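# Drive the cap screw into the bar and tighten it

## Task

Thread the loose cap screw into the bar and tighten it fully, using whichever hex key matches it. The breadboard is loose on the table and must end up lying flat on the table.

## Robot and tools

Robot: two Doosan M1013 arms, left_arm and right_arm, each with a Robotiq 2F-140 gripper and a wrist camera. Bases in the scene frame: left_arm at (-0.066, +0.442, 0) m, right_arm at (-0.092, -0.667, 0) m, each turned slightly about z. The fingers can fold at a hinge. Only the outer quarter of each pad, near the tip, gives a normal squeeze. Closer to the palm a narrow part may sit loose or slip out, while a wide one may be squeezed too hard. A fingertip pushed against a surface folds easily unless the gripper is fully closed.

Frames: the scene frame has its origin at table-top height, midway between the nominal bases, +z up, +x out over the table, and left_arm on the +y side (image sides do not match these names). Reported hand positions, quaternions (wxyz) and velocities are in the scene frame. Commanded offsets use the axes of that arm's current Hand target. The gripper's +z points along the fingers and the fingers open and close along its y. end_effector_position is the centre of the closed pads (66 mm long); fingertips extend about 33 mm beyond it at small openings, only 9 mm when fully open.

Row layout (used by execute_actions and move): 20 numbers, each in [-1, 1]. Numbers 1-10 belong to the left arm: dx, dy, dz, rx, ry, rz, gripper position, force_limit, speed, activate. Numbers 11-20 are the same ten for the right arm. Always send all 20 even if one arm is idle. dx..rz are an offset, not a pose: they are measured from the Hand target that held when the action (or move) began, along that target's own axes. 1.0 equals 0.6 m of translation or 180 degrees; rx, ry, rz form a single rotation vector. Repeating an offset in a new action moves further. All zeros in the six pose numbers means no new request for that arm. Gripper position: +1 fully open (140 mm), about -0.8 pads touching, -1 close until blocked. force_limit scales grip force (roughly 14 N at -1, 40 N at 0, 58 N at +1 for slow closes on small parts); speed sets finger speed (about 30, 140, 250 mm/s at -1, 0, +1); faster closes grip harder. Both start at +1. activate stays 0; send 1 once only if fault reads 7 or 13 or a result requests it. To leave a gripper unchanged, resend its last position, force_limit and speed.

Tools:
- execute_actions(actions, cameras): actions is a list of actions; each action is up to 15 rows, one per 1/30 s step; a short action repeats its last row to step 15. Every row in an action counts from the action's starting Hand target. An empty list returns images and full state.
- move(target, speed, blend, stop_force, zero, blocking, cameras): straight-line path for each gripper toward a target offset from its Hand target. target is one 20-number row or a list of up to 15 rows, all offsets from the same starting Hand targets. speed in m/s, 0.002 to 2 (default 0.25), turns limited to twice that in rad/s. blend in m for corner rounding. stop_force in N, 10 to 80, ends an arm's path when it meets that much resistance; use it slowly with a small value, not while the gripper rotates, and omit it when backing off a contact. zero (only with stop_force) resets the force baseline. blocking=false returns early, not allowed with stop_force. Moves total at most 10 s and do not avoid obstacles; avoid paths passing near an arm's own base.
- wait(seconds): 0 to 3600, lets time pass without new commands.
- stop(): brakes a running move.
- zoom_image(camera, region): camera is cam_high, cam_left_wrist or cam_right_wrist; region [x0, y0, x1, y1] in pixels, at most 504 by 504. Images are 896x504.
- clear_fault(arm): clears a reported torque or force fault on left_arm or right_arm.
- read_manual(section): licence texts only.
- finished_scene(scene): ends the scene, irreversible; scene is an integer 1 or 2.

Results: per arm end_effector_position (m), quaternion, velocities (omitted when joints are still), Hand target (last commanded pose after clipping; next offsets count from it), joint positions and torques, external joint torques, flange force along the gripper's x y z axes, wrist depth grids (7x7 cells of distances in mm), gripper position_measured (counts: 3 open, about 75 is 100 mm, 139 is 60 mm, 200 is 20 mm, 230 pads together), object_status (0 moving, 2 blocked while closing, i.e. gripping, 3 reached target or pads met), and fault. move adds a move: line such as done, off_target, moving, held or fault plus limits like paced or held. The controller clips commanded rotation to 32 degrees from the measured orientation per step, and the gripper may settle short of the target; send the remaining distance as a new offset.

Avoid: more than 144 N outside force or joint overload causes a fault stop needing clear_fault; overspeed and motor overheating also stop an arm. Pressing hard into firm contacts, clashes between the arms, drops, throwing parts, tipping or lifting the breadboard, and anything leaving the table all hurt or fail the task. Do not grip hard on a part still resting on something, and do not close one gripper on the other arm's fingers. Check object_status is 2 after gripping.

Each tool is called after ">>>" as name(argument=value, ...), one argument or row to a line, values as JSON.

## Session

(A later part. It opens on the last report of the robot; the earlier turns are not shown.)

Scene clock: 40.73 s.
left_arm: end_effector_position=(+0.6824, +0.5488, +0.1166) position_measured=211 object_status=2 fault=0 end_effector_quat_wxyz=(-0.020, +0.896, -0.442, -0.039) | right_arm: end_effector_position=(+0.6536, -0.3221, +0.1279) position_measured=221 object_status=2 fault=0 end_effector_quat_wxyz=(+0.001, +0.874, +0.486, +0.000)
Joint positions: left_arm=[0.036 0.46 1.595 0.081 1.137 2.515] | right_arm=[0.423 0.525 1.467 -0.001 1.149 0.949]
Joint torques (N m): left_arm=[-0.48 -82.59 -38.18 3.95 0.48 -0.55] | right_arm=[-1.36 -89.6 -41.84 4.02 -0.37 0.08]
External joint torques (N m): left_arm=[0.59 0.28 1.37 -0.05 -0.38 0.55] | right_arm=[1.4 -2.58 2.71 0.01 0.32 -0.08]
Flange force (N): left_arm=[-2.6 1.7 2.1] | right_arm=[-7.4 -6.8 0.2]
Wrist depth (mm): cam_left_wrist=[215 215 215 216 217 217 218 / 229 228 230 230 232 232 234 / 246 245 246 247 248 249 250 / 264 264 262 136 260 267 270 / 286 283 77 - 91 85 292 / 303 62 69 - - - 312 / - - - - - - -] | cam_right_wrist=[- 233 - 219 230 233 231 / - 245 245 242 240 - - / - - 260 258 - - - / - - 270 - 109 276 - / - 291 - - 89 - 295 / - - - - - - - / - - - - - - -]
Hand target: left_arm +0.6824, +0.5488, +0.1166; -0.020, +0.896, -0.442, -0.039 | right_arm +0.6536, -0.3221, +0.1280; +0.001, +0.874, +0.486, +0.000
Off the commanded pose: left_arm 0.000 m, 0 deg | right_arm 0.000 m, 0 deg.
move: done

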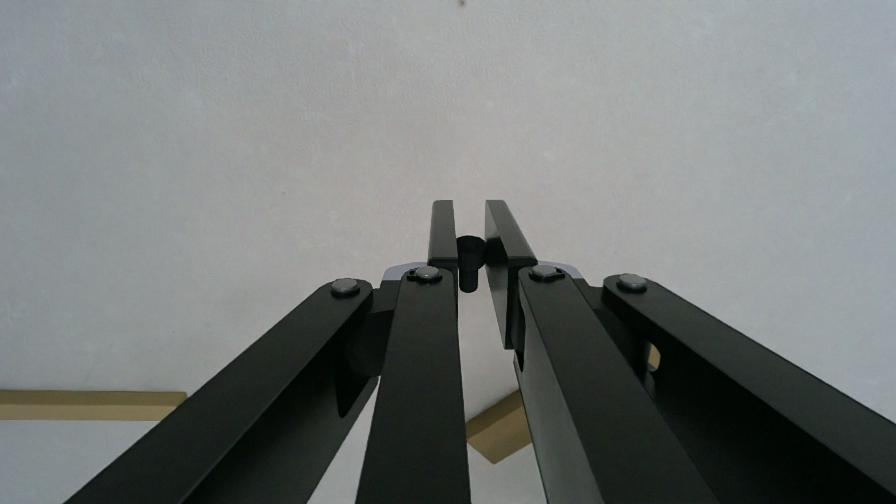

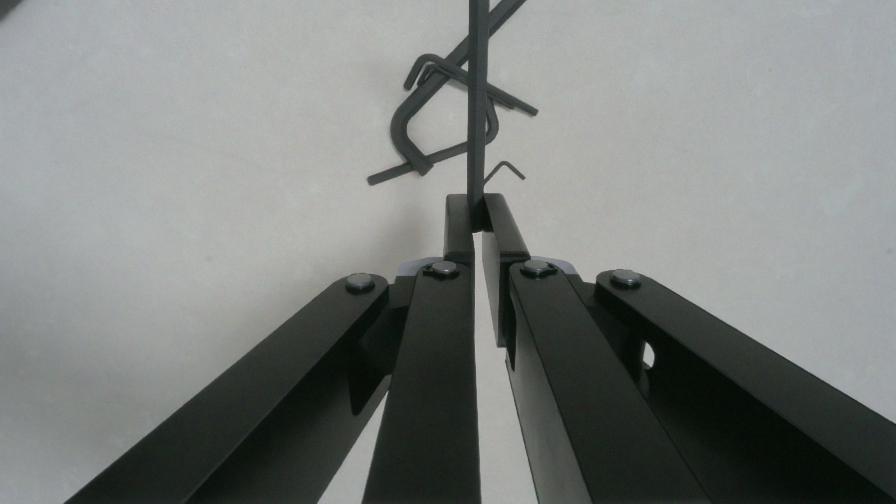

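>>> move(
  target=[
    [0.4508,0.9213,-0.0711,-0.1298,0.4277,0.1847,-0.98,-0.4,-1,0,-0.2,0,0,0,0,0,-0.98,-0.4,-1,0],
  ],
  speed=0.35,
  cameras=["all"],
)

>>> zoom_image(
  camera="cam_left_wrist",
  region=[350, 100, 600, 350],
)

Scene clock: 48.27 s.
left_arm: end_effector_position=(+0.4101, -0.0044, +0.1352) position_measured=212 object_status=2 fault=0 end_effector_quat_wxyz=(+0.431, +0.561, -0.561, +0.430) | right_arm: end_effector_position=(+0.5903, -0.4240, +0.1280) position_measured=222 object_status=2 fault=0 end_effector_quat_wxyz=(+0.001, +0.874, +0.486, +0.000)
Joint positions: left_arm=[-0.355 0.405 2.279 -1.747 1.193 4.244] | right_arm=[0.326 0.384 1.684 -0.001 1.072 0.852]
Joint torques (N m): left_arm=[-0.68 -54.29 -17.26 -1.4 2.76 -0.6] | right_arm=[-1.1 -75.19 -40.45 3.89 -0.37 0.05]
External joint torques (N m): left_arm=[0.72 -1.4 1.85 -0.04 -0.39 0.6] | right_arm=[1.28 -2.18 2.72 0.01 0.33 -0.05]
Flange force (N): left_arm=[0.3 4.9 -2.4] | right_arm=[-5.6 -6.6 0.2]
Wrist depth (mm): cam_left_wrist=[1146 3406 483 1198 1069 677 553 / 679 683 683 705 691 689 687 / 478 483 480 484 457 485 490 / 387 369 372 136 373 375 374 / 290 302 77 92 91 91 305 / 262 62 69 - - - 264 / - - - - - - -] | cam_right_wrist=[- - - - 233 234 236 / 248 - 247 248 - 250 243 / 260 - 265 259 264 - - / 278 - 274 - 270 285 - / - - - - 89 - 289 / - - - - - - - / - - - - - - -]
Hand target: left_arm +0.4101, -0.0045, +0.1352; +0.431, +0.561, -0.561, +0.430 | right_arm +0.5903, -0.4240, +0.1280; +0.001, +0.874, +0.486, +0.000
Off the commanded pose: left_arm 0.000 m, 0 deg | right_arm 0.000 m, 0 deg.
move: done

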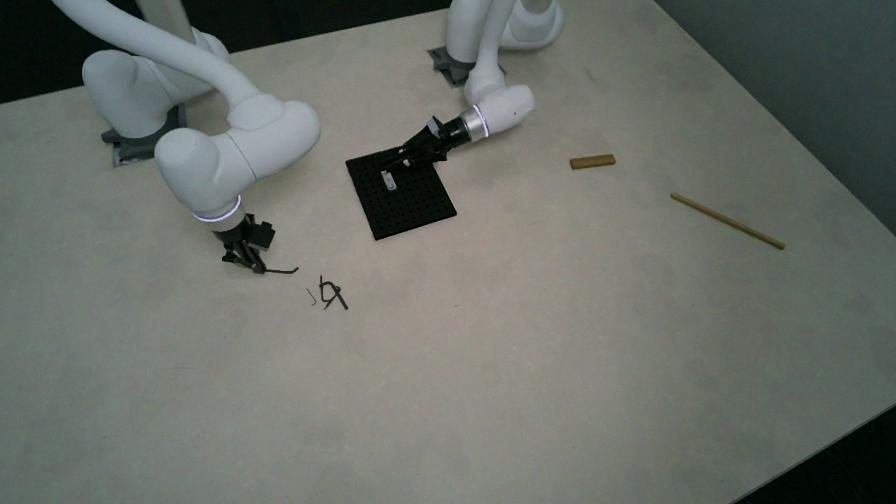

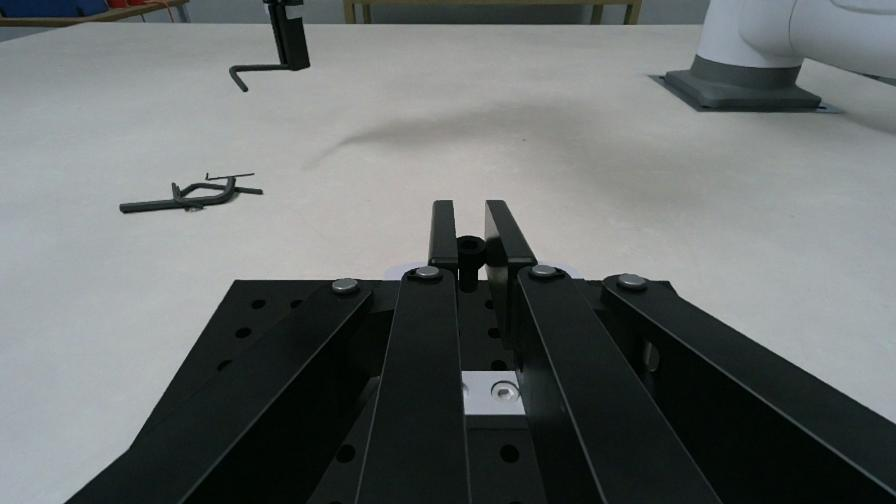

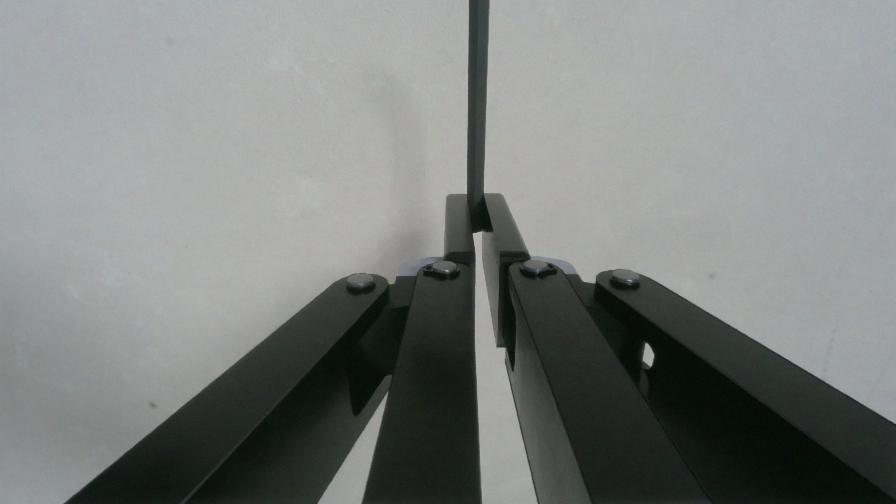

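Scaled by 2.016 from the camera's image (finer frame: 1280x720).

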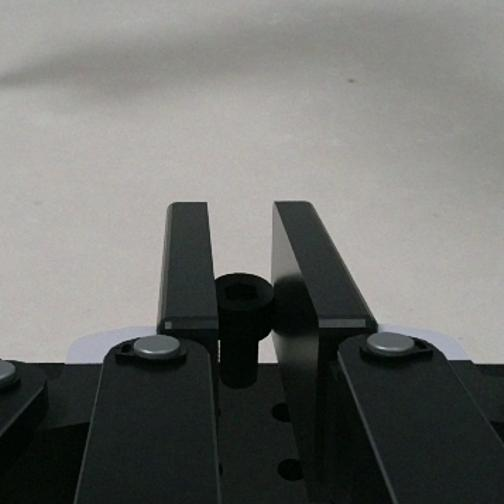

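>>> zoom_image(
  camera="cam_left_wrist",
  region=[440, 330, 560, 450],
)

Scaled by 4.200 from the camera's image (finer frame: 1280x720).

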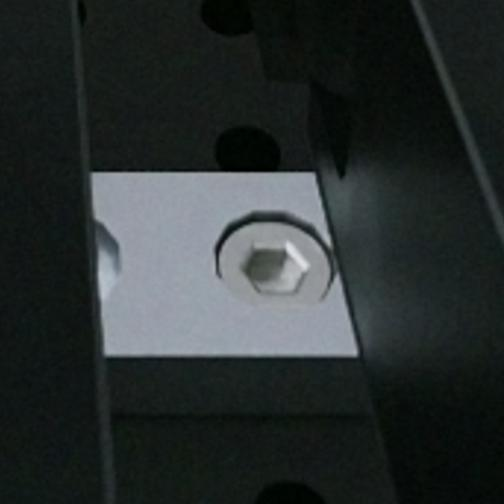

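>>> zoom_image(
  camera="cam_left_wrist",
  region=[210, 0, 330, 110],
)

>>> move(
  target=[
    [-0.0789,-0.0117,0.0212,0,0,0,-0.98,-0.4,-1,0,0,0,0,0,0,0,-0.98,-0.4,-1,0],
  ],
  speed=0.15,
  cameras=["all"],
)

>>> zoom_image(
  camera="cam_left_wrist",
  region=[420, 200, 540, 440],
)

Scaled by 4.200 from the camera's image (finer frame: 1280x720).

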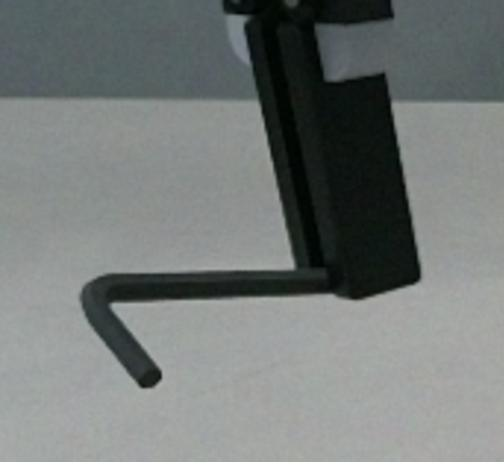

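Scene clock: 51.30 s.
left_arm: end_effector_position=(+0.4171, -0.0045, +0.0862) position_measured=212 object_status=2 fault=0 end_effector_quat_wxyz=(+0.431, +0.561, -0.561, +0.430) | right_arm: end_effector_position=(+0.5903, -0.4240, +0.1280) position_measured=222 object_status=2 fault=0 end_effector_quat_wxyz=(+0.001, +0.874, +0.486, +0.000)
Joint positions: left_arm=[-0.35 0.506 2.274 -1.78 1.214 4.345] | right_arm=[0.326 0.384 1.684 -0.001 1.072 0.852]
Joint torques (N m): left_arm=[-0.66 -60.95 -13.13 -1.08 2.87 -0.61] | right_arm=[-1.32 -75 -40.48 3.87 -0.34 0.08]
External joint torques (N m): left_arm=[0.66 -0.22 1.61 -0.12 -0.39 0.61] | right_arm=[0.99 -1.99 2.85 0.01 0.29 -0.08]
Flange force (N): left_arm=[-1.3 3.5 -1.4] | right_arm=[-5.9 -6.3 0.5]
Wrist depth (mm): cam_left_wrist=[900 900 727 950 917 689 659 / 529 525 531 536 537 533 538 / 370 370 371 373 374 375 377 / 288 267 244 137 245 257 289 / 234 206 77 92 91 91 236 / 197 62 69 - - - 199 / - - - - - - -] | cam_right_wrist=[- - - - - - - / - - 249 - 246 248 - / - - - - 256 - - / - - - 119 109 279 - / - 297 - - 89 - 288 / - - - - - - - / - - - - - - -]
Hand target: left_arm +0.4171, -0.0045, +0.0861; +0.431, +0.561, -0.561, +0.430 | right_arm +0.5903, -0.4240, +0.1280; +0.001, +0.874, +0.486, +0.000
Off the commanded pose: left_arm 0.000 m, 0 deg | right_arm 0.000 m, 0 deg.
move: done

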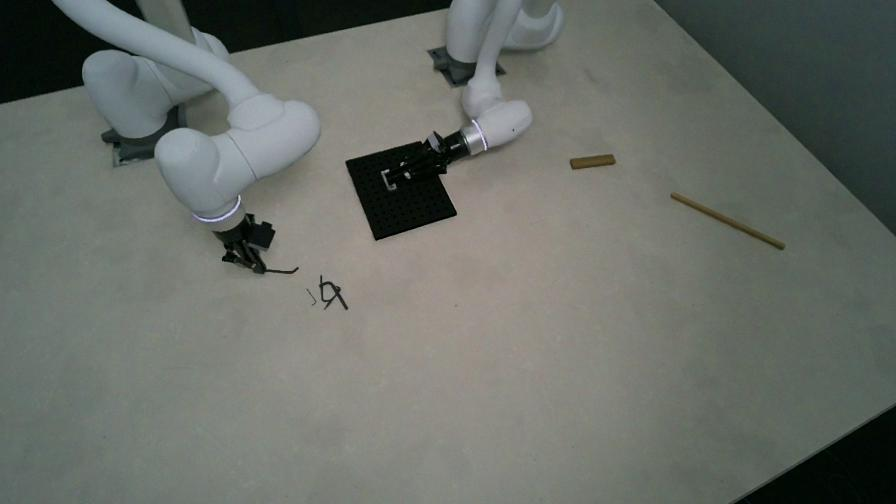

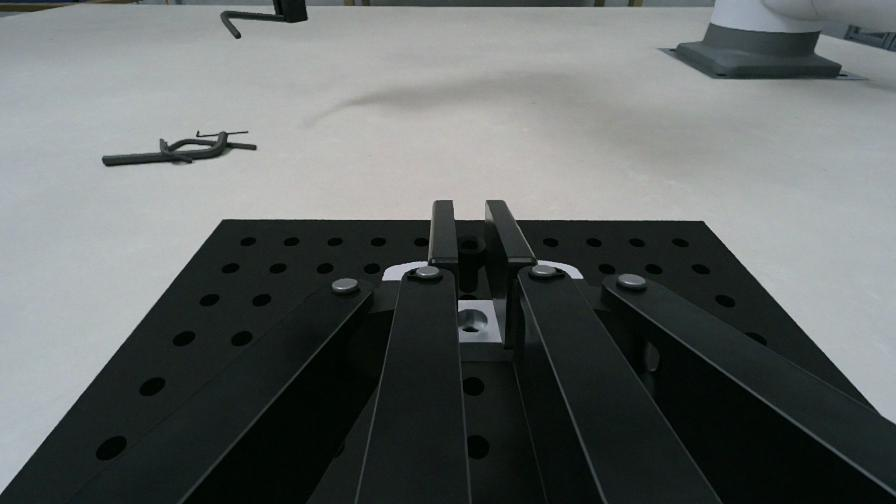

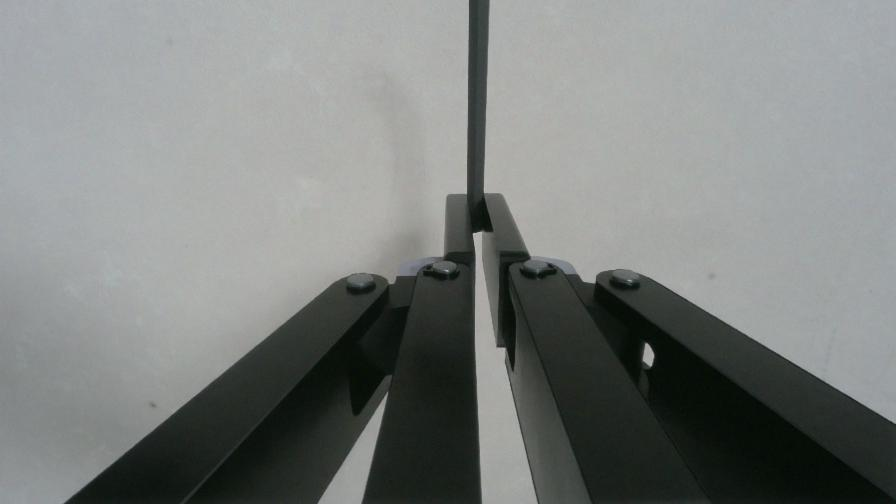

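Scaled by 2.100 from the camera's image (finer frame: 1280x720).

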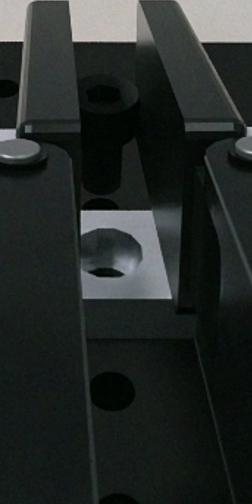

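>>> move(
  target=[
    [-0.0183,0.004,-0.0037,0,0,0,-0.98,-0.4,-1,0,0,0,0,0,0,0,-0.98,-0.4,-1,0],
  ],
  speed=0.1,
  cameras=["cam_left_wrist"],
)

>>> zoom_image(
  camera="cam_left_wrist",
  region=[430, 210, 530, 350],
)

Scene clock: 54.87 s.
left_arm: end_effector_position=(+0.4146, +0.0005, +0.0761) position_measured=212 object_status=2 fault=0 end_effector_quat_wxyz=(+0.431, +0.561, -0.561, +0.430) | right_arm: end_effector_position=(+0.5903, -0.4240, +0.1280) position_measured=222 object_status=2 fault=0 end_effector_quat_wxyz=(+0.001, +0.874, +0.486, +0.000)
Joint positions: left_arm=[-0.342 0.523 2.282 -1.781 1.221 4.37] | right_arm=[0.326 0.384 1.684 -0.001 1.072 0.852]
Joint torques (N m): left_arm=[-0.55 -61.27 -12.09 -1.05 2.86 -0.57] | right_arm=[-1.33 -75.05 -40.5 3.87 -0.32 0.07]
External joint torques (N m): left_arm=[0.58 -0.4 1.51 -0.07 -0.36 0.57] | right_arm=[1.65 -2.36 2.88 0.02 0.28 -0.07]
Flange force (N): left_arm=[-0.8 3.4 -1.5] | right_arm=[-5.8 -7.4 0.3]
Wrist depth (mm): cam_left_wrist=[817 750 757 873 883 670 674 / 492 495 544 551 502 468 505 / 347 351 351 353 352 354 355 / 270 237 237 137 228 229 273 / 219 184 77 92 92 91 214 / 160 62 69 155 - - 162 / - - - - - - -] | cam_right_wrist=[236 - 233 236 233 - 237 / - - - - - 249 - / - 267 - - 257 - 265 / - 277 277 - 105 272 - / - 294 - - 89 - 301 / - - - - - - - / - - - - - - -]
Hand target: left_arm +0.4146, +0.0005, +0.0761; +0.431, +0.561, -0.561, +0.430 | right_arm +0.5903, -0.4240, +0.1280; +0.001, +0.874, +0.486, +0.000
Off the commanded pose: left_arm 0.000 m, 0 deg | right_arm 0.000 m, 0 deg.
move: done

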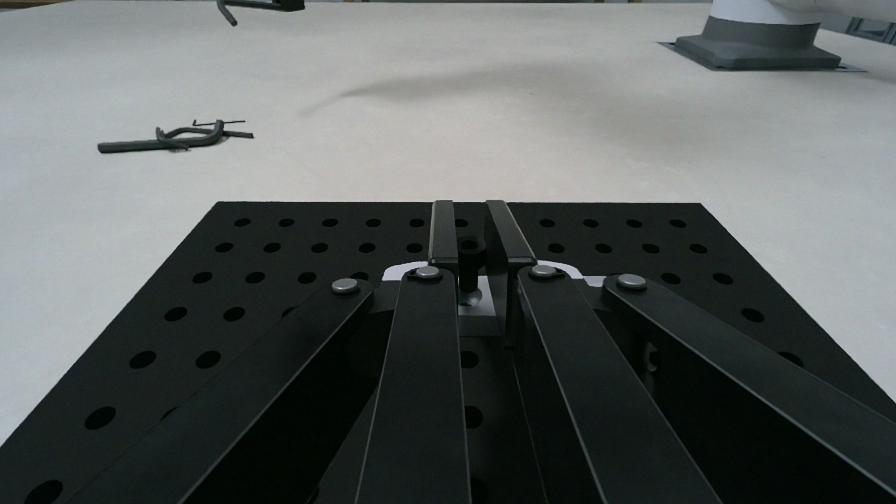

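Scaled by 3.600 from the camera's image (finer frame: 1280x720).

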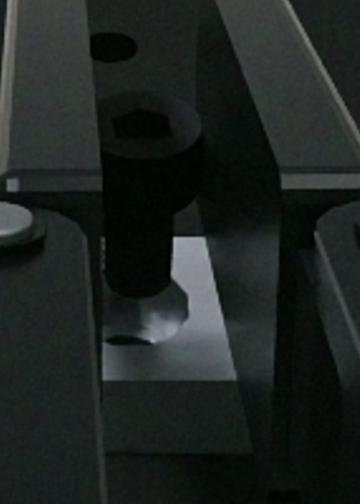

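>>> move(
  target=[
    [-0.0185,-0.0012,0.005,0,0,0,-0.98,-0.4,-1,0,0,0,0,0,0,0,-0.98,-0.4,-1,0],
  ],
  speed=0.02,
  stop_force=12,
  cameras=["cam_left_wrist"],
)

>>> zoom_image(
  camera="cam_left_wrist",
  region=[430, 210, 530, 350],
)

Scene clock: 56.90 s.
left_arm: end_effector_position=(+0.4153, +0.0004, +0.0646) position_measured=212 object_status=2 fault=0 end_effector_quat_wxyz=(+0.431, +0.561, -0.561, +0.430) | right_arm: end_effector_position=(+0.5903, -0.4240, +0.1280) position_measured=222 object_status=2 fault=0 end_effector_quat_wxyz=(+0.001, +0.874, +0.486, +0.000)
Joint positions: left_arm=[-0.342 0.547 2.281 -1.789 1.226 4.393] | right_arm=[0.326 0.384 1.684 -0.001 1.072 0.852]
Joint torques (N m): left_arm=[-1.13 -61.88 -11.48 -1.04 2.89 -0.55] | right_arm=[-1.12 -74.9 -40.46 3.89 -0.34 0.1]
External joint torques (N m): left_arm=[1.12 -0.9 1.91 -0.01 -0.37 0.55] | right_arm=[1.42 -2.87 2.74 0.02 0.3 -0.1]
Flange force (N): left_arm=[0.0 4.1 -3.1] | right_arm=[-6.4 -7.4 -0.3]
Wrist depth (mm): cam_left_wrist=[792 668 689 784 699 659 657 / 455 460 466 442 465 434 468 / 321 323 327 328 329 330 328 / 250 206 207 137 208 209 253 / 181 174 81 156 91 91 170 / 146 62 69 142 - - 153 / - - - - - - -] | cam_right_wrist=[- - 231 - - 235 - / - - - - - 244 248 / 264 260 275 258 - - - / - - 270 118 - - - / - - - - 89 - - / - - - - - - - / - - - - - - -]
Hand target: left_arm +0.4153, +0.0004, +0.0646; +0.431, +0.561, -0.561, +0.430 | right_arm +0.5903, -0.4240, +0.1280; +0.001, +0.874, +0.486, +0.000
Off the commanded pose: left_arm 0.000 m, 0 deg | right_arm 0.000 m, 0 deg.
move: done

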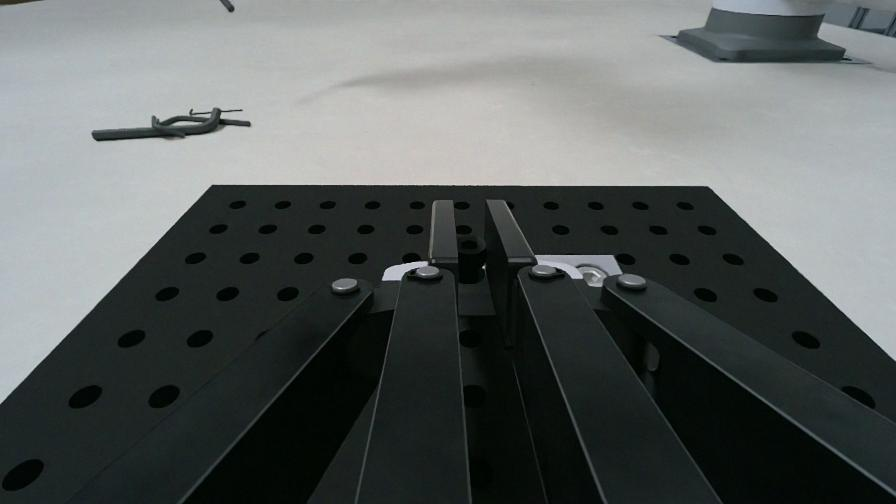

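Scaled by 3.600 from the camera's image (finer frame: 1280x720).

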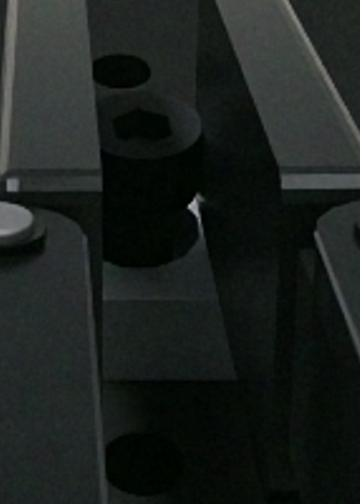

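>>> move(
  target=[
    [-0.003,0,0.0008,0,0,0,-0.98,-0.4,-1,0,0,0,0,0,0,0,-0.98,-0.4,-1,0],
  ],
  speed=0.02,
  stop_force=12,
)

>>> move(
  target=[
    [0,0,0,0,0,0,-0.6,-0.4,-1,0,0,0,0,0,0,0,-0.98,-0.4,-1,0],
  ],
  cameras=["cam_left_wrist"],
)

>>> zoom_image(
  camera="cam_left_wrist",
  region=[410, 200, 550, 350],
)

Scene clock: 58.67 s.
left_arm: end_effector_position=(+0.4153, +0.0004, +0.0627) position_measured=212 object_status=2 fault=0 end_effector_quat_wxyz=(+0.431, +0.561, -0.561, +0.430) | right_arm: end_effector_position=(+0.5903, -0.4240, +0.1280) position_measured=222 object_status=2 fault=0 end_effector_quat_wxyz=(+0.001, +0.874, +0.486, +0.000)
Joint positions: left_arm=[-0.342 0.55 2.281 -1.79 1.227 4.397] | right_arm=[0.326 0.384 1.684 -0.001 1.072 0.852]
Joint torques (N m): left_arm=[-0.63 -61.74 -11.19 -0.92 2.96 -0.62] | right_arm=[-1.53 -75.15 -40.28 3.92 -0.35 0.14]
External joint torques (N m): left_arm=[0.7 -1.18 1.69 -0.13 -0.43 0.62] | right_arm=[1.54 -2.34 2.51 -0.01 0.31 -0.14]
Flange force (N): left_arm=[0.7 4.3 -2.2] | right_arm=[-5.3 -6.7 -0.1]
Wrist depth (mm): cam_left_wrist=[769 777 708 811 800 651 650 / 449 453 457 461 465 460 459 / 318 319 320 322 325 324 325 / 246 203 213 136 185 205 250 / 178 171 81 154 92 85 174 / 144 62 69 140 - - 150 / - - - - - - -] | cam_right_wrist=[- - - 233 234 - 229 / - - - 244 246 250 - / - - - - 260 - 266 / - - 274 118 271 281 275 / - - - - 89 - 294 / - - - - - - - / - - - - - - -]
Hand target: left_arm +0.4153, +0.0004, +0.0627; +0.431, +0.561, -0.561, +0.430 | right_arm +0.5903, -0.4240, +0.1280; +0.001, +0.874, +0.486, +0.000
Off the commanded pose: left_arm 0.000 m, 0 deg | right_arm 0.000 m, 0 deg.
move: done

Scene clock: 59.17 s.
left_arm: end_effector_position=(+0.4153, +0.0004, +0.0627) position_measured=205 object_status=3 fault=0 end_effector_quat_wxyz=(+0.431, +0.561, -0.561, +0.430) | right_arm: end_effector_position=(+0.5903, -0.4240, +0.1280) position_measured=222 object_status=2 fault=0 end_effector_quat_wxyz=(+0.001, +0.874, +0.486, +0.000)
Joint positions: left_arm=[-0.342 0.55 2.281 -1.79 1.227 4.397] | right_arm=[0.326 0.384 1.684 -0.001 1.072 0.852]
Joint torques (N m): left_arm=[-1.03 -62.15 -11.41 -0.98 2.82 -0.57] | right_arm=[-1.35 -75.07 -40.38 3.89 -0.38 0.04]
External joint torques (N m): left_arm=[1 -0.7 1.93 -0.07 -0.3 0.57] | right_arm=[0.71 -2.09 2.69 -0.02 0.33 -0.04]
Flange force (N): left_arm=[-0.4 4.2 -2.7] | right_arm=[-6.0 -5.9 0.2]
Wrist depth (mm): cam_left_wrist=[644 817 - 787 - 660 646 / 451 416 459 430 463 466 466 / 317 321 320 324 324 325 323 / 247 203 204 137 185 204 250 / 178 166 81 154 92 85 173 / 144 62 69 139 - - 150 / - - - 117 - - -] | cam_right_wrist=[- - - 230 236 - - / 248 249 - 244 248 242 - / - - - 259 - - - / - - 269 - - - 271 / - - - - 89 286 290 / - - - - - - - / - - - - - - -]
Hand target: left_arm +0.4153, +0.0004, +0.0627; +0.431, +0.561, -0.561, +0.430 | right_arm +0.5903, -0.4240, +0.1280; +0.001, +0.874, +0.486, +0.000
Off the commanded pose: left_arm 0.000 m, 0 deg | right_arm 0.000 m, 0 deg.
move: done

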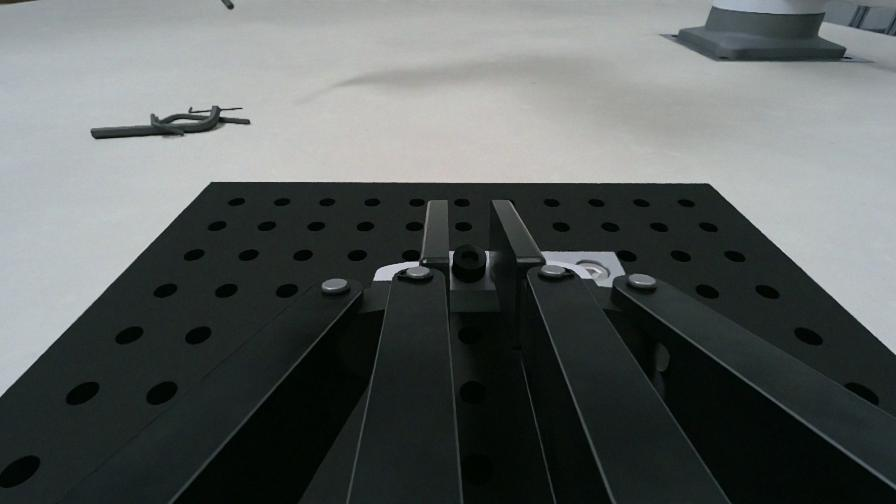

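Scaled by 3.360 from the camera's image (finer frame: 1280x720).

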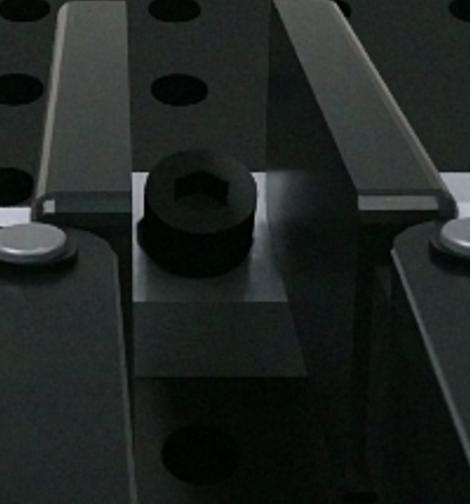

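>>> move(
  target=[
    [0,0,-0.08,0,0,0,-0.4,-0.4,-1,0,0,0,-0.02,0,0,0,-0.98,-0.4,-1,0],
    [0.187,0,-0.472,0,0,0,-0.4,-0.4,-1,0,0.12,-0.3,-0.06,-0.08,0,0,-0.98,-0.4,-1,0],
    [0.187,0,-0.472,0,0,0,-0.4,-0.4,-1,0,0.2683,-0.6222,-0.0383,-0.1667,0,0,-0.98,-0.4,-1,0],
  ],
  blend=[0, 0.03, 0],
  speed=0.25,
  cameras=["all"],
)

>>> zoom_image(
  camera="cam_left_wrist",
  region=[350, 100, 650, 400],
)

Scene clock: 64.60 s.
left_arm: end_effector_position=(+0.4156, +0.2450, +0.2443) position_measured=179 object_status=3 fault=0 end_effector_quat_wxyz=(+0.431, +0.561, -0.561, +0.430) | right_arm: end_effector_position=(+0.3582, -0.0902, +0.1504) position_measured=222 object_status=2 fault=0 end_effector_quat_wxyz=(+0.227, +0.844, +0.469, +0.126)
Joint positions: left_arm=[0.156 0.221 2.22 -1.263 1.487 4.022] | right_arm=[1.12 0.415 1.685 -0.578 1.155 1.915]
Joint torques (N m): left_arm=[-0.59 -43.97 -24.72 -0.74 2.37 -0.56] | right_arm=[-0.01 -76.06 -38.45 1.88 0.1 0.06]
External joint torques (N m): left_arm=[0.58 -1.29 1.63 -0.11 -0.33 0.56] | right_arm=[0.6 -2.28 2.8 0.1 0.33 -0.04]
Flange force (N): left_arm=[-0.3 4.9 0.5] | right_arm=[-8.9 0.1 0.0]
Wrist depth (mm): cam_left_wrist=[1987 2168 3974 1579 368 855 787 / - 965 977 1074 430 921 3018 / 725 834 727 695 750 757 725 / 558 564 557 476 512 566 560 / 457 455 86 418 91 91 452 / - 65 78 371 - 69 - / - - - 329 - - -] | cam_right_wrist=[172 191 202 214 - - 548 / 178 201 - - - 417 - / - 212 - 298 - 443 - / - - - 110 376 - 808 / - 238 - - 89 - 883 / - - - - - - 1005 / - - - - - - -]
Hand target: left_arm +0.4156, +0.2450, +0.2443; +0.431, +0.561, -0.561, +0.430 | right_arm +0.3582, -0.0902, +0.1504; +0.227, +0.844, +0.469, +0.126
Off the commanded pose: left_arm 0.000 m, 0 deg | right_arm 0.000 m, 0 deg.
move: done

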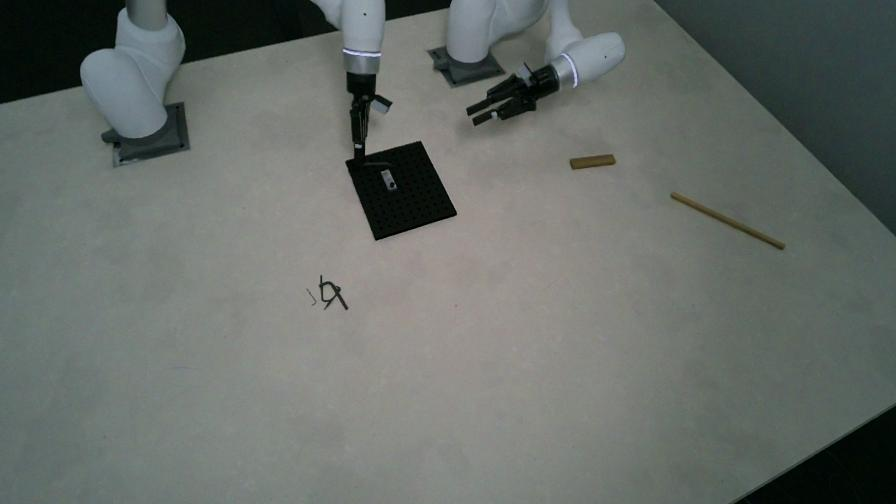

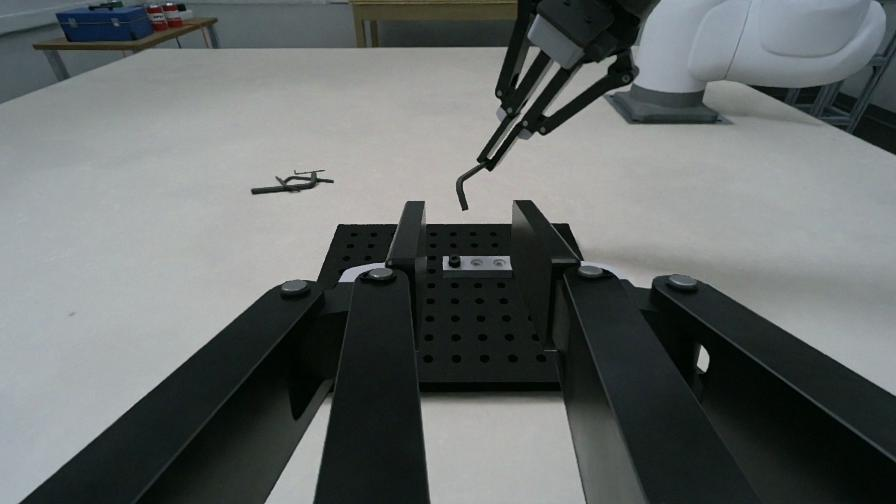

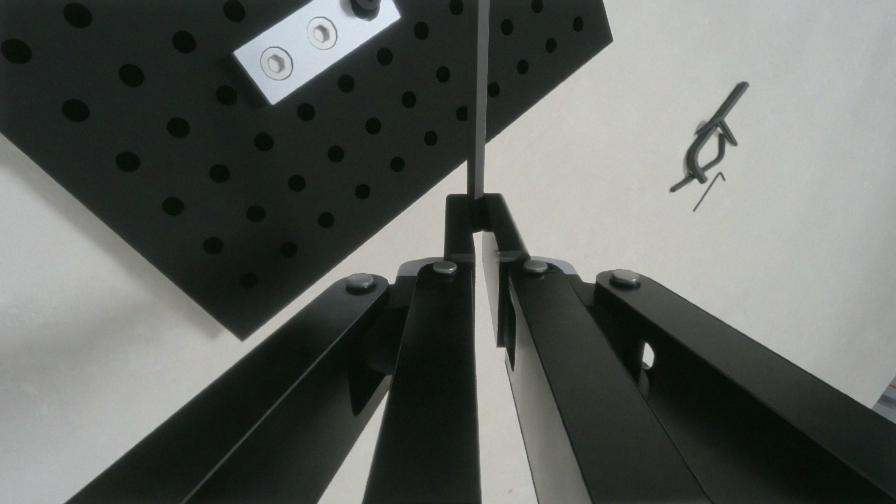

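Scaled by 1.680 from the camera's image (finer frame: 1280x720).

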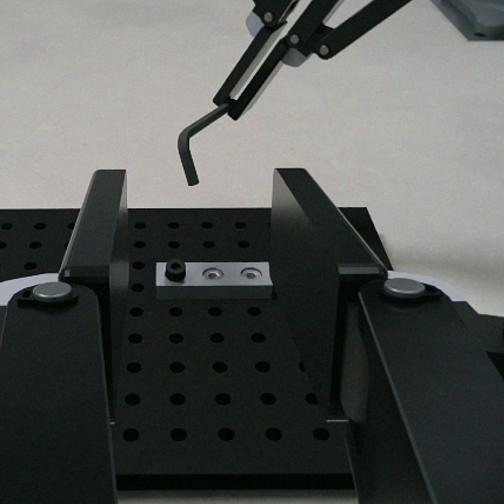

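>>> zoom_image(
  camera="cam_left_wrist",
  region=[425, 140, 525, 290],
)

>>> zoom_image(
  camera="cam_right_wrist",
  region=[220, 0, 500, 240],
)

Scaled by 3.360 from the camera's image (finer frame: 1280x720).

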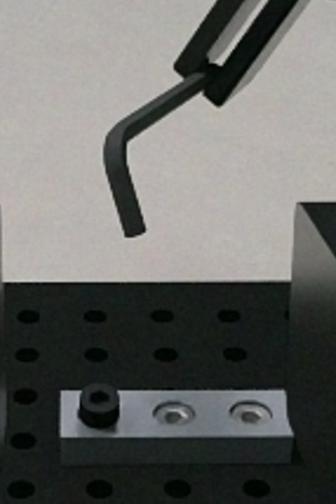

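Scaled by 1.800 from the camera's image (finer frame: 1280x720).

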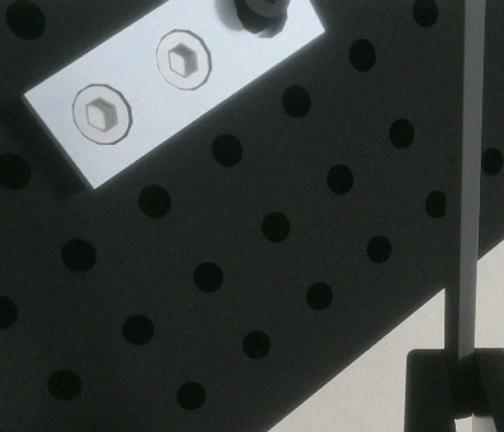

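>>> move(
  target=[0,0,0,0,0,0,-0.4,-0.4,-1,0,0,-0.0398,0.0155,-0.083,0,0,-0.98,-0.4,-1,0],
  speed=0.15,
  cameras=["cam_left_wrist","cam_right_wrist"],
)

>>> zoom_image(
  camera="cam_left_wrist",
  region=[425, 140, 525, 290],
)

>>> zoom_image(
  camera="cam_right_wrist",
  region=[220, 0, 500, 240],
)

Scene clock: 69.73 s.
left_arm: end_effector_position=(+0.4156, +0.2450, +0.2443) position_measured=179 object_status=3 fault=0 end_effector_quat_wxyz=(+0.431, +0.561, -0.561, +0.430) | right_arm: end_effector_position=(+0.3446, -0.0817, +0.1304) position_measured=222 object_status=2 fault=0 end_effector_quat_wxyz=(+0.335, +0.807, +0.449, +0.186)
Joint positions: left_arm=[0.156 0.221 2.22 -1.263 1.487 4.022] | right_arm=[1.233 0.5 1.705 -0.821 1.253 2.157]
Joint torques (N m): left_arm=[-0.84 -44.38 -24.54 -0.8 2.43 -0.57] | right_arm=[-0.74 -81.07 -34.8 0.74 0.81 0.15]
External joint torques (N m): left_arm=[0.78 -1.1 1.33 -0.06 -0.38 0.57] | right_arm=[0.9 -2.27 2.38 0.1 0.27 -0.12]
Flange force (N): left_arm=[-0.6 4.3 0.0] | right_arm=[-7.9 1.2 -0.5]
Wrist depth (mm): cam_left_wrist=[1877 1877 1538 2564 389 307 769 / 1002 973 1060 954 408 903 2908 / 769 727 689 731 659 679 716 / 562 560 557 471 151 557 558 / 457 471 86 419 91 91 452 / - 65 78 371 - 69 - / - - - 332 - - -] | cam_right_wrist=[- 160 185 224 - - 1931 / - 163 - 242 - - 1993 / 151 - - - 428 - - / - - 211 - 106 - 1704 / - - - - 89 - 2841 / - - - - - - - / - - - - - - -]
Hand target: left_arm +0.4156, +0.2450, +0.2443; +0.431, +0.561, -0.561, +0.430 | right_arm +0.3446, -0.0817, +0.1303; +0.335, +0.807, +0.449, +0.186
Off the commanded pose: left_arm 0.000 m, 0 deg | right_arm 0.000 m, 0 deg.
move: done

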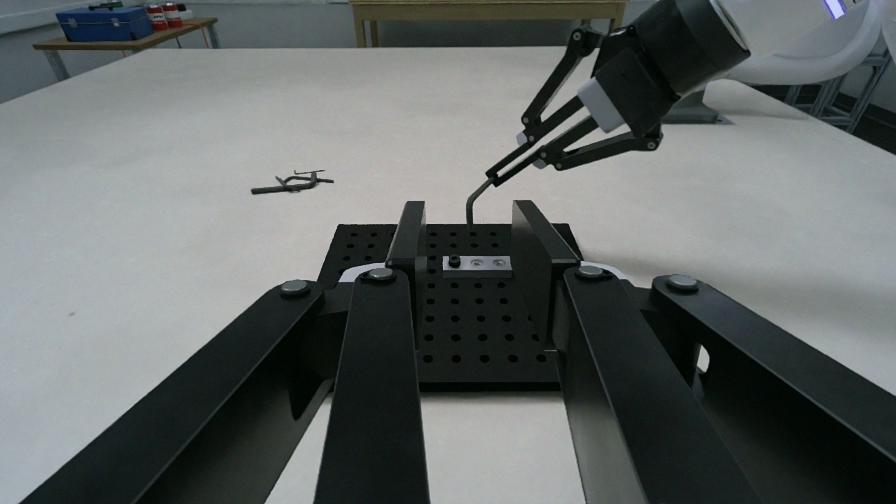

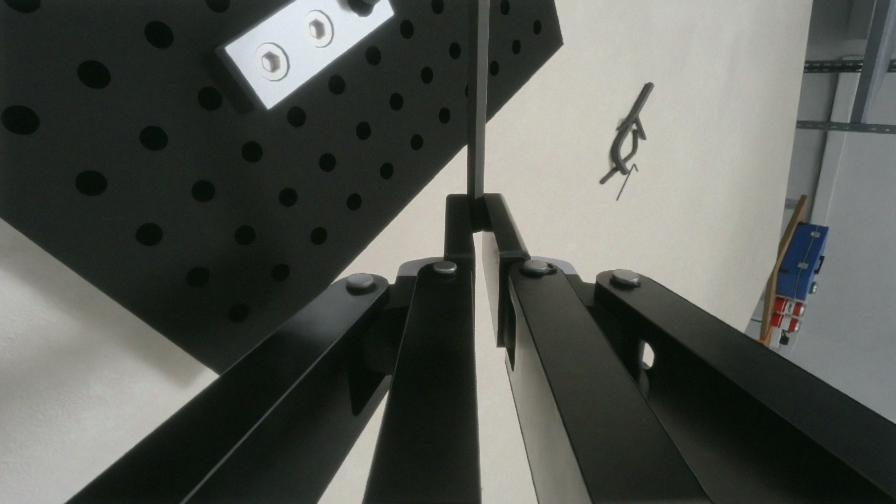

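Scaled by 3.360 from the camera's image (finer frame: 1280x720).

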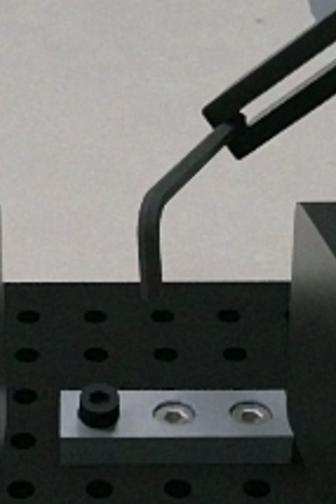

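Scaled by 1.800 from the camera's image (finer frame: 1280x720).

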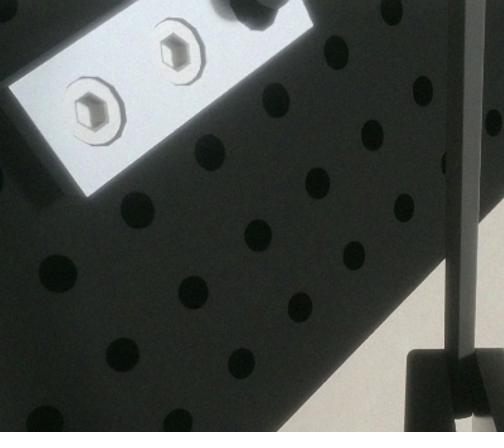

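>>> move(
  target=[0,0,0,0,0,0,-0.4,-0.4,-1,0,0.0141,0.0018,0.0302,0,0,0,-0.98,-0.4,-1,0],
  speed=0.1,
  cameras=["all"],
)

>>> zoom_image(
  camera="cam_left_wrist",
  region=[425, 160, 525, 290],
)

>>> zoom_image(
  camera="cam_high",
  region=[350, 130, 430, 210],
)

Scene clock: 72.33 s.
left_arm: end_effector_position=(+0.4156, +0.2450, +0.2443) position_measured=179 object_status=3 fault=0 end_effector_quat_wxyz=(+0.431, +0.561, -0.561, +0.430) | right_arm: end_effector_position=(+0.3606, -0.0817, +0.1183) position_measured=222 object_status=2 fault=0 end_effector_quat_wxyz=(+0.335, +0.807, +0.449, +0.186)
Joint positions: left_arm=[0.156 0.221 2.22 -1.263 1.487 4.022] | right_arm=[1.214 0.519 1.701 -0.833 1.232 2.157]
Joint torques (N m): left_arm=[-0.52 -43.95 -24.74 -0.75 2.36 -0.54] | right_arm=[-1.22 -81.9 -34.47 0.77 0.75 0.15]
External joint torques (N m): left_arm=[0.54 -1.73 1.65 -0.1 -0.31 0.54] | right_arm=[1.69 -2.75 2.32 0.04 0.32 -0.12]
Flange force (N): left_arm=[0.4 5.5 0.5] | right_arm=[-8.6 0.9 -1.7]
Wrist depth (mm): cam_left_wrist=[2004 2338 - 2709 1579 303 294 / 864 831 1055 1055 386 374 1015 / 729 734 691 679 659 - 677 / 562 537 546 471 537 530 555 / 456 476 86 419 91 91 449 / - 65 78 372 - 69 - / - - - 332 - - -] | cam_right_wrist=[133 149 169 - - - 1704 / - 154 194 218 391 494 1831 / 141 151 193 - - 870 2447 / - 176 195 - 488 564 1916 / - 179 - - 89 - 2942 / - - - - - - - / - - - - - - -]
Hand target: left_arm +0.4156, +0.2450, +0.2443; +0.431, +0.561, -0.561, +0.430 | right_arm +0.3606, -0.0817, +0.1183; +0.335, +0.807, +0.449, +0.186
Off the commanded pose: left_arm 0.000 m, 0 deg | right_arm 0.000 m, 0 deg.
move: done

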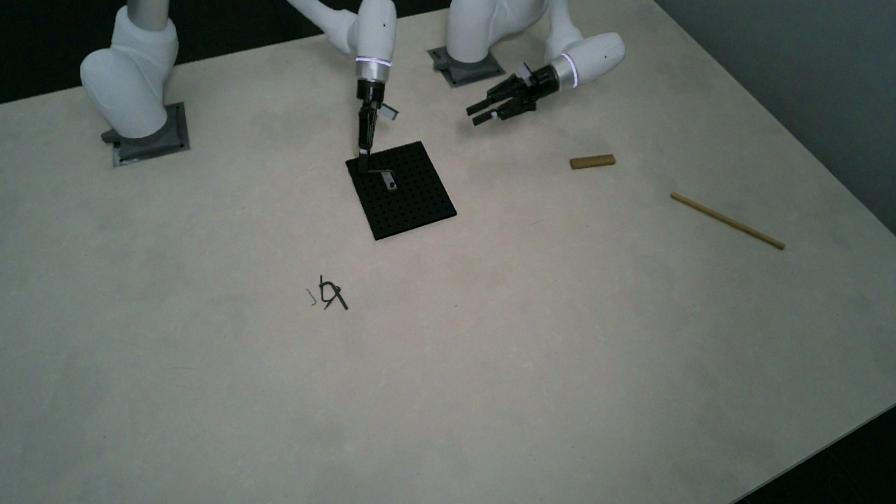

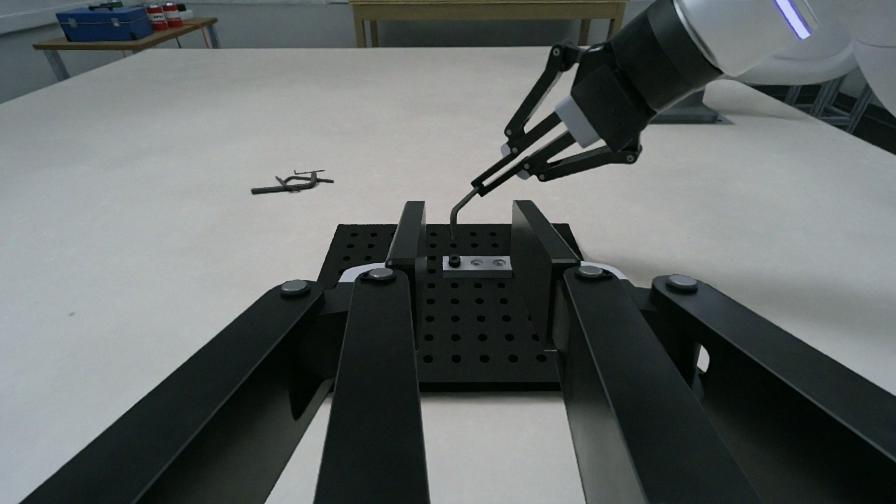

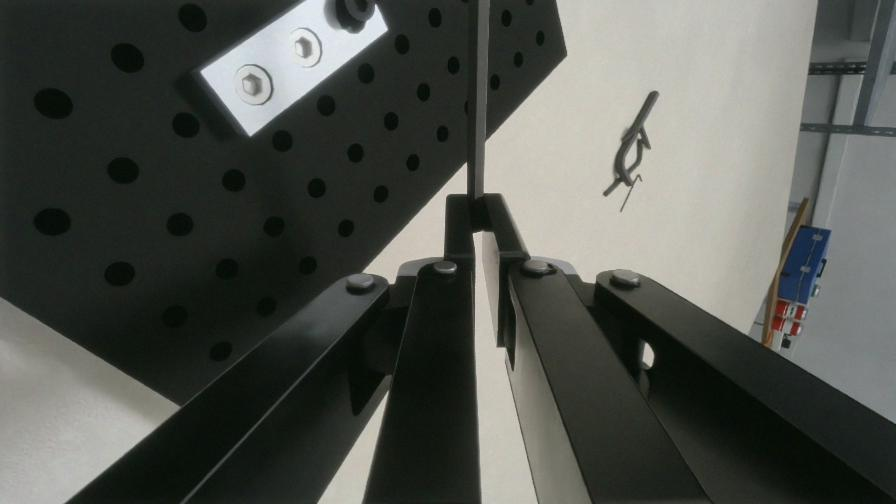

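Scaled by 3.877 from the camera's image (finer frame: 1280x720).

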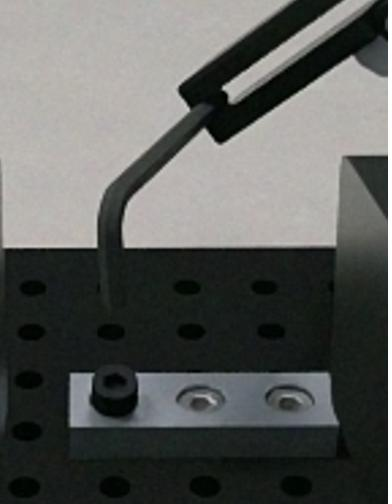

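Scaled by 6.300 from the camera's image (finer frame: 1280x720).

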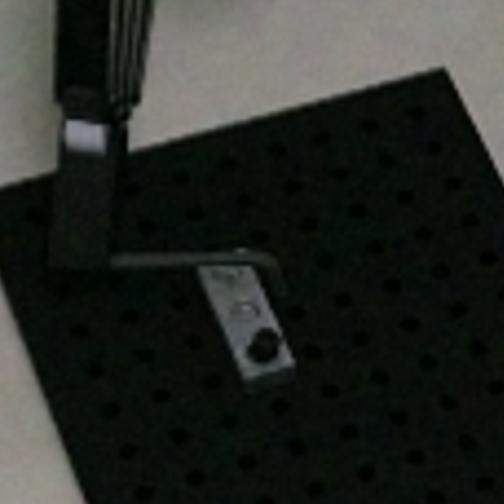

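>>> move(
  target=[
    [0.1206,-0.307,0.218,-0.463,-0.0657,0.192,-0.4,-0.4,-1,0,0,0,0,0,0,0,-0.98,-0.4,-1,0],
    [0.029,-0.209,0.458,-0.463,-0.0657,0.192,-0.4,-0.4,-1,0,0,0,0,0,0,0,-0.98,-0.4,-1,0],
  ],
  blend=[0.03, 0],
  speed=0.3,
  cameras=["cam_left_wrist"],
)

>>> zoom_image(
  camera="cam_left_wrist",
  region=[350, 120, 590, 360],
)

Scene clock: 78.93 s.
left_arm: end_effector_position=(+0.5408, -0.0249, +0.1900) position_measured=179 object_status=3 fault=0 end_effector_quat_wxyz=(-0.500, +0.000, +0.866, +0.000) | right_arm: end_effector_position=(+0.3606, -0.0817, +0.1183) position_measured=222 object_status=2 fault=0 end_effector_quat_wxyz=(+0.335, +0.807, +0.449, +0.186)
Joint positions: left_arm=[-0.543 0.89 1.021 -0.533 2.146 4.127] | right_arm=[1.214 0.519 1.701 -0.833 1.232 2.157]
Joint torques (N m): left_arm=[-0.41 -115.96 -37.61 2.47 2.34 -0.55] | right_arm=[-1.16 -82.28 -34.48 0.71 0.78 0.14]
External joint torques (N m): left_arm=[0.44 0.29 1.36 -0.13 -0.35 0.55] | right_arm=[1.05 -2.22 2.61 0.06 0.3 -0.11]
Flange force (N): left_arm=[0.4 2.9 4.6] | right_arm=[-8.4 1.0 -0.7]
Wrist depth (mm): cam_left_wrist=[624 638 610 328 653 624 621 / 537 538 537 518 532 535 532 / 449 468 427 409 411 448 446 / 393 391 387 347 353 389 383 / 344 351 86 311 91 91 340 / - 65 78 278 - 69 - / - - - 262 - - -] | cam_right_wrist=[- 148 170 206 383 462 1462 / 139 153 - - 351 - - / 140 - - 227 - 780 2777 / - - 191 118 - 909 2400 / - - - - 90 - 2112 / - - - - - - - / - - - - - - -]
Hand target: left_arm +0.5409, -0.0250, +0.1900; -0.500, +0.000, +0.866, +0.000 | right_arm +0.3606, -0.0817, +0.1183; +0.335, +0.807, +0.449, +0.186
Off the commanded pose: left_arm 0.000 m, 0 deg | right_arm 0.000 m, 0 deg.
move: done

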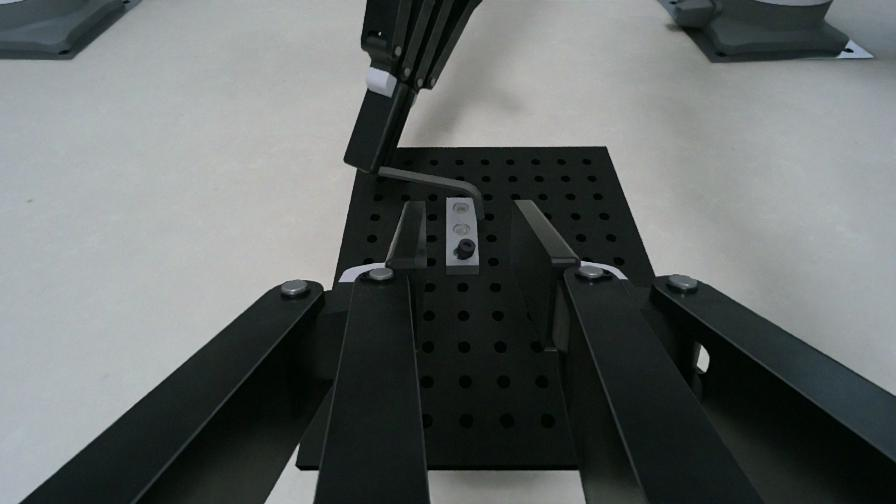

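Scaled by 2.100 from the camera's image (finer frame: 1280x720).

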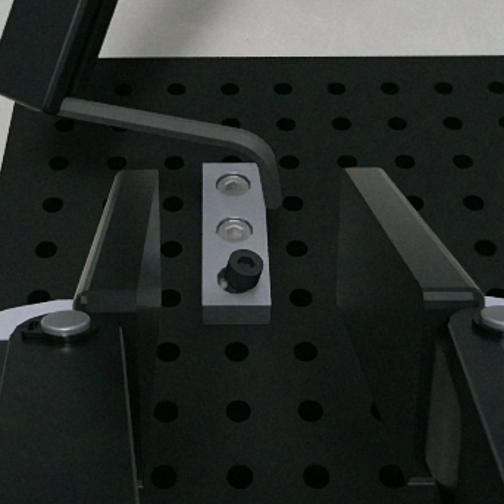

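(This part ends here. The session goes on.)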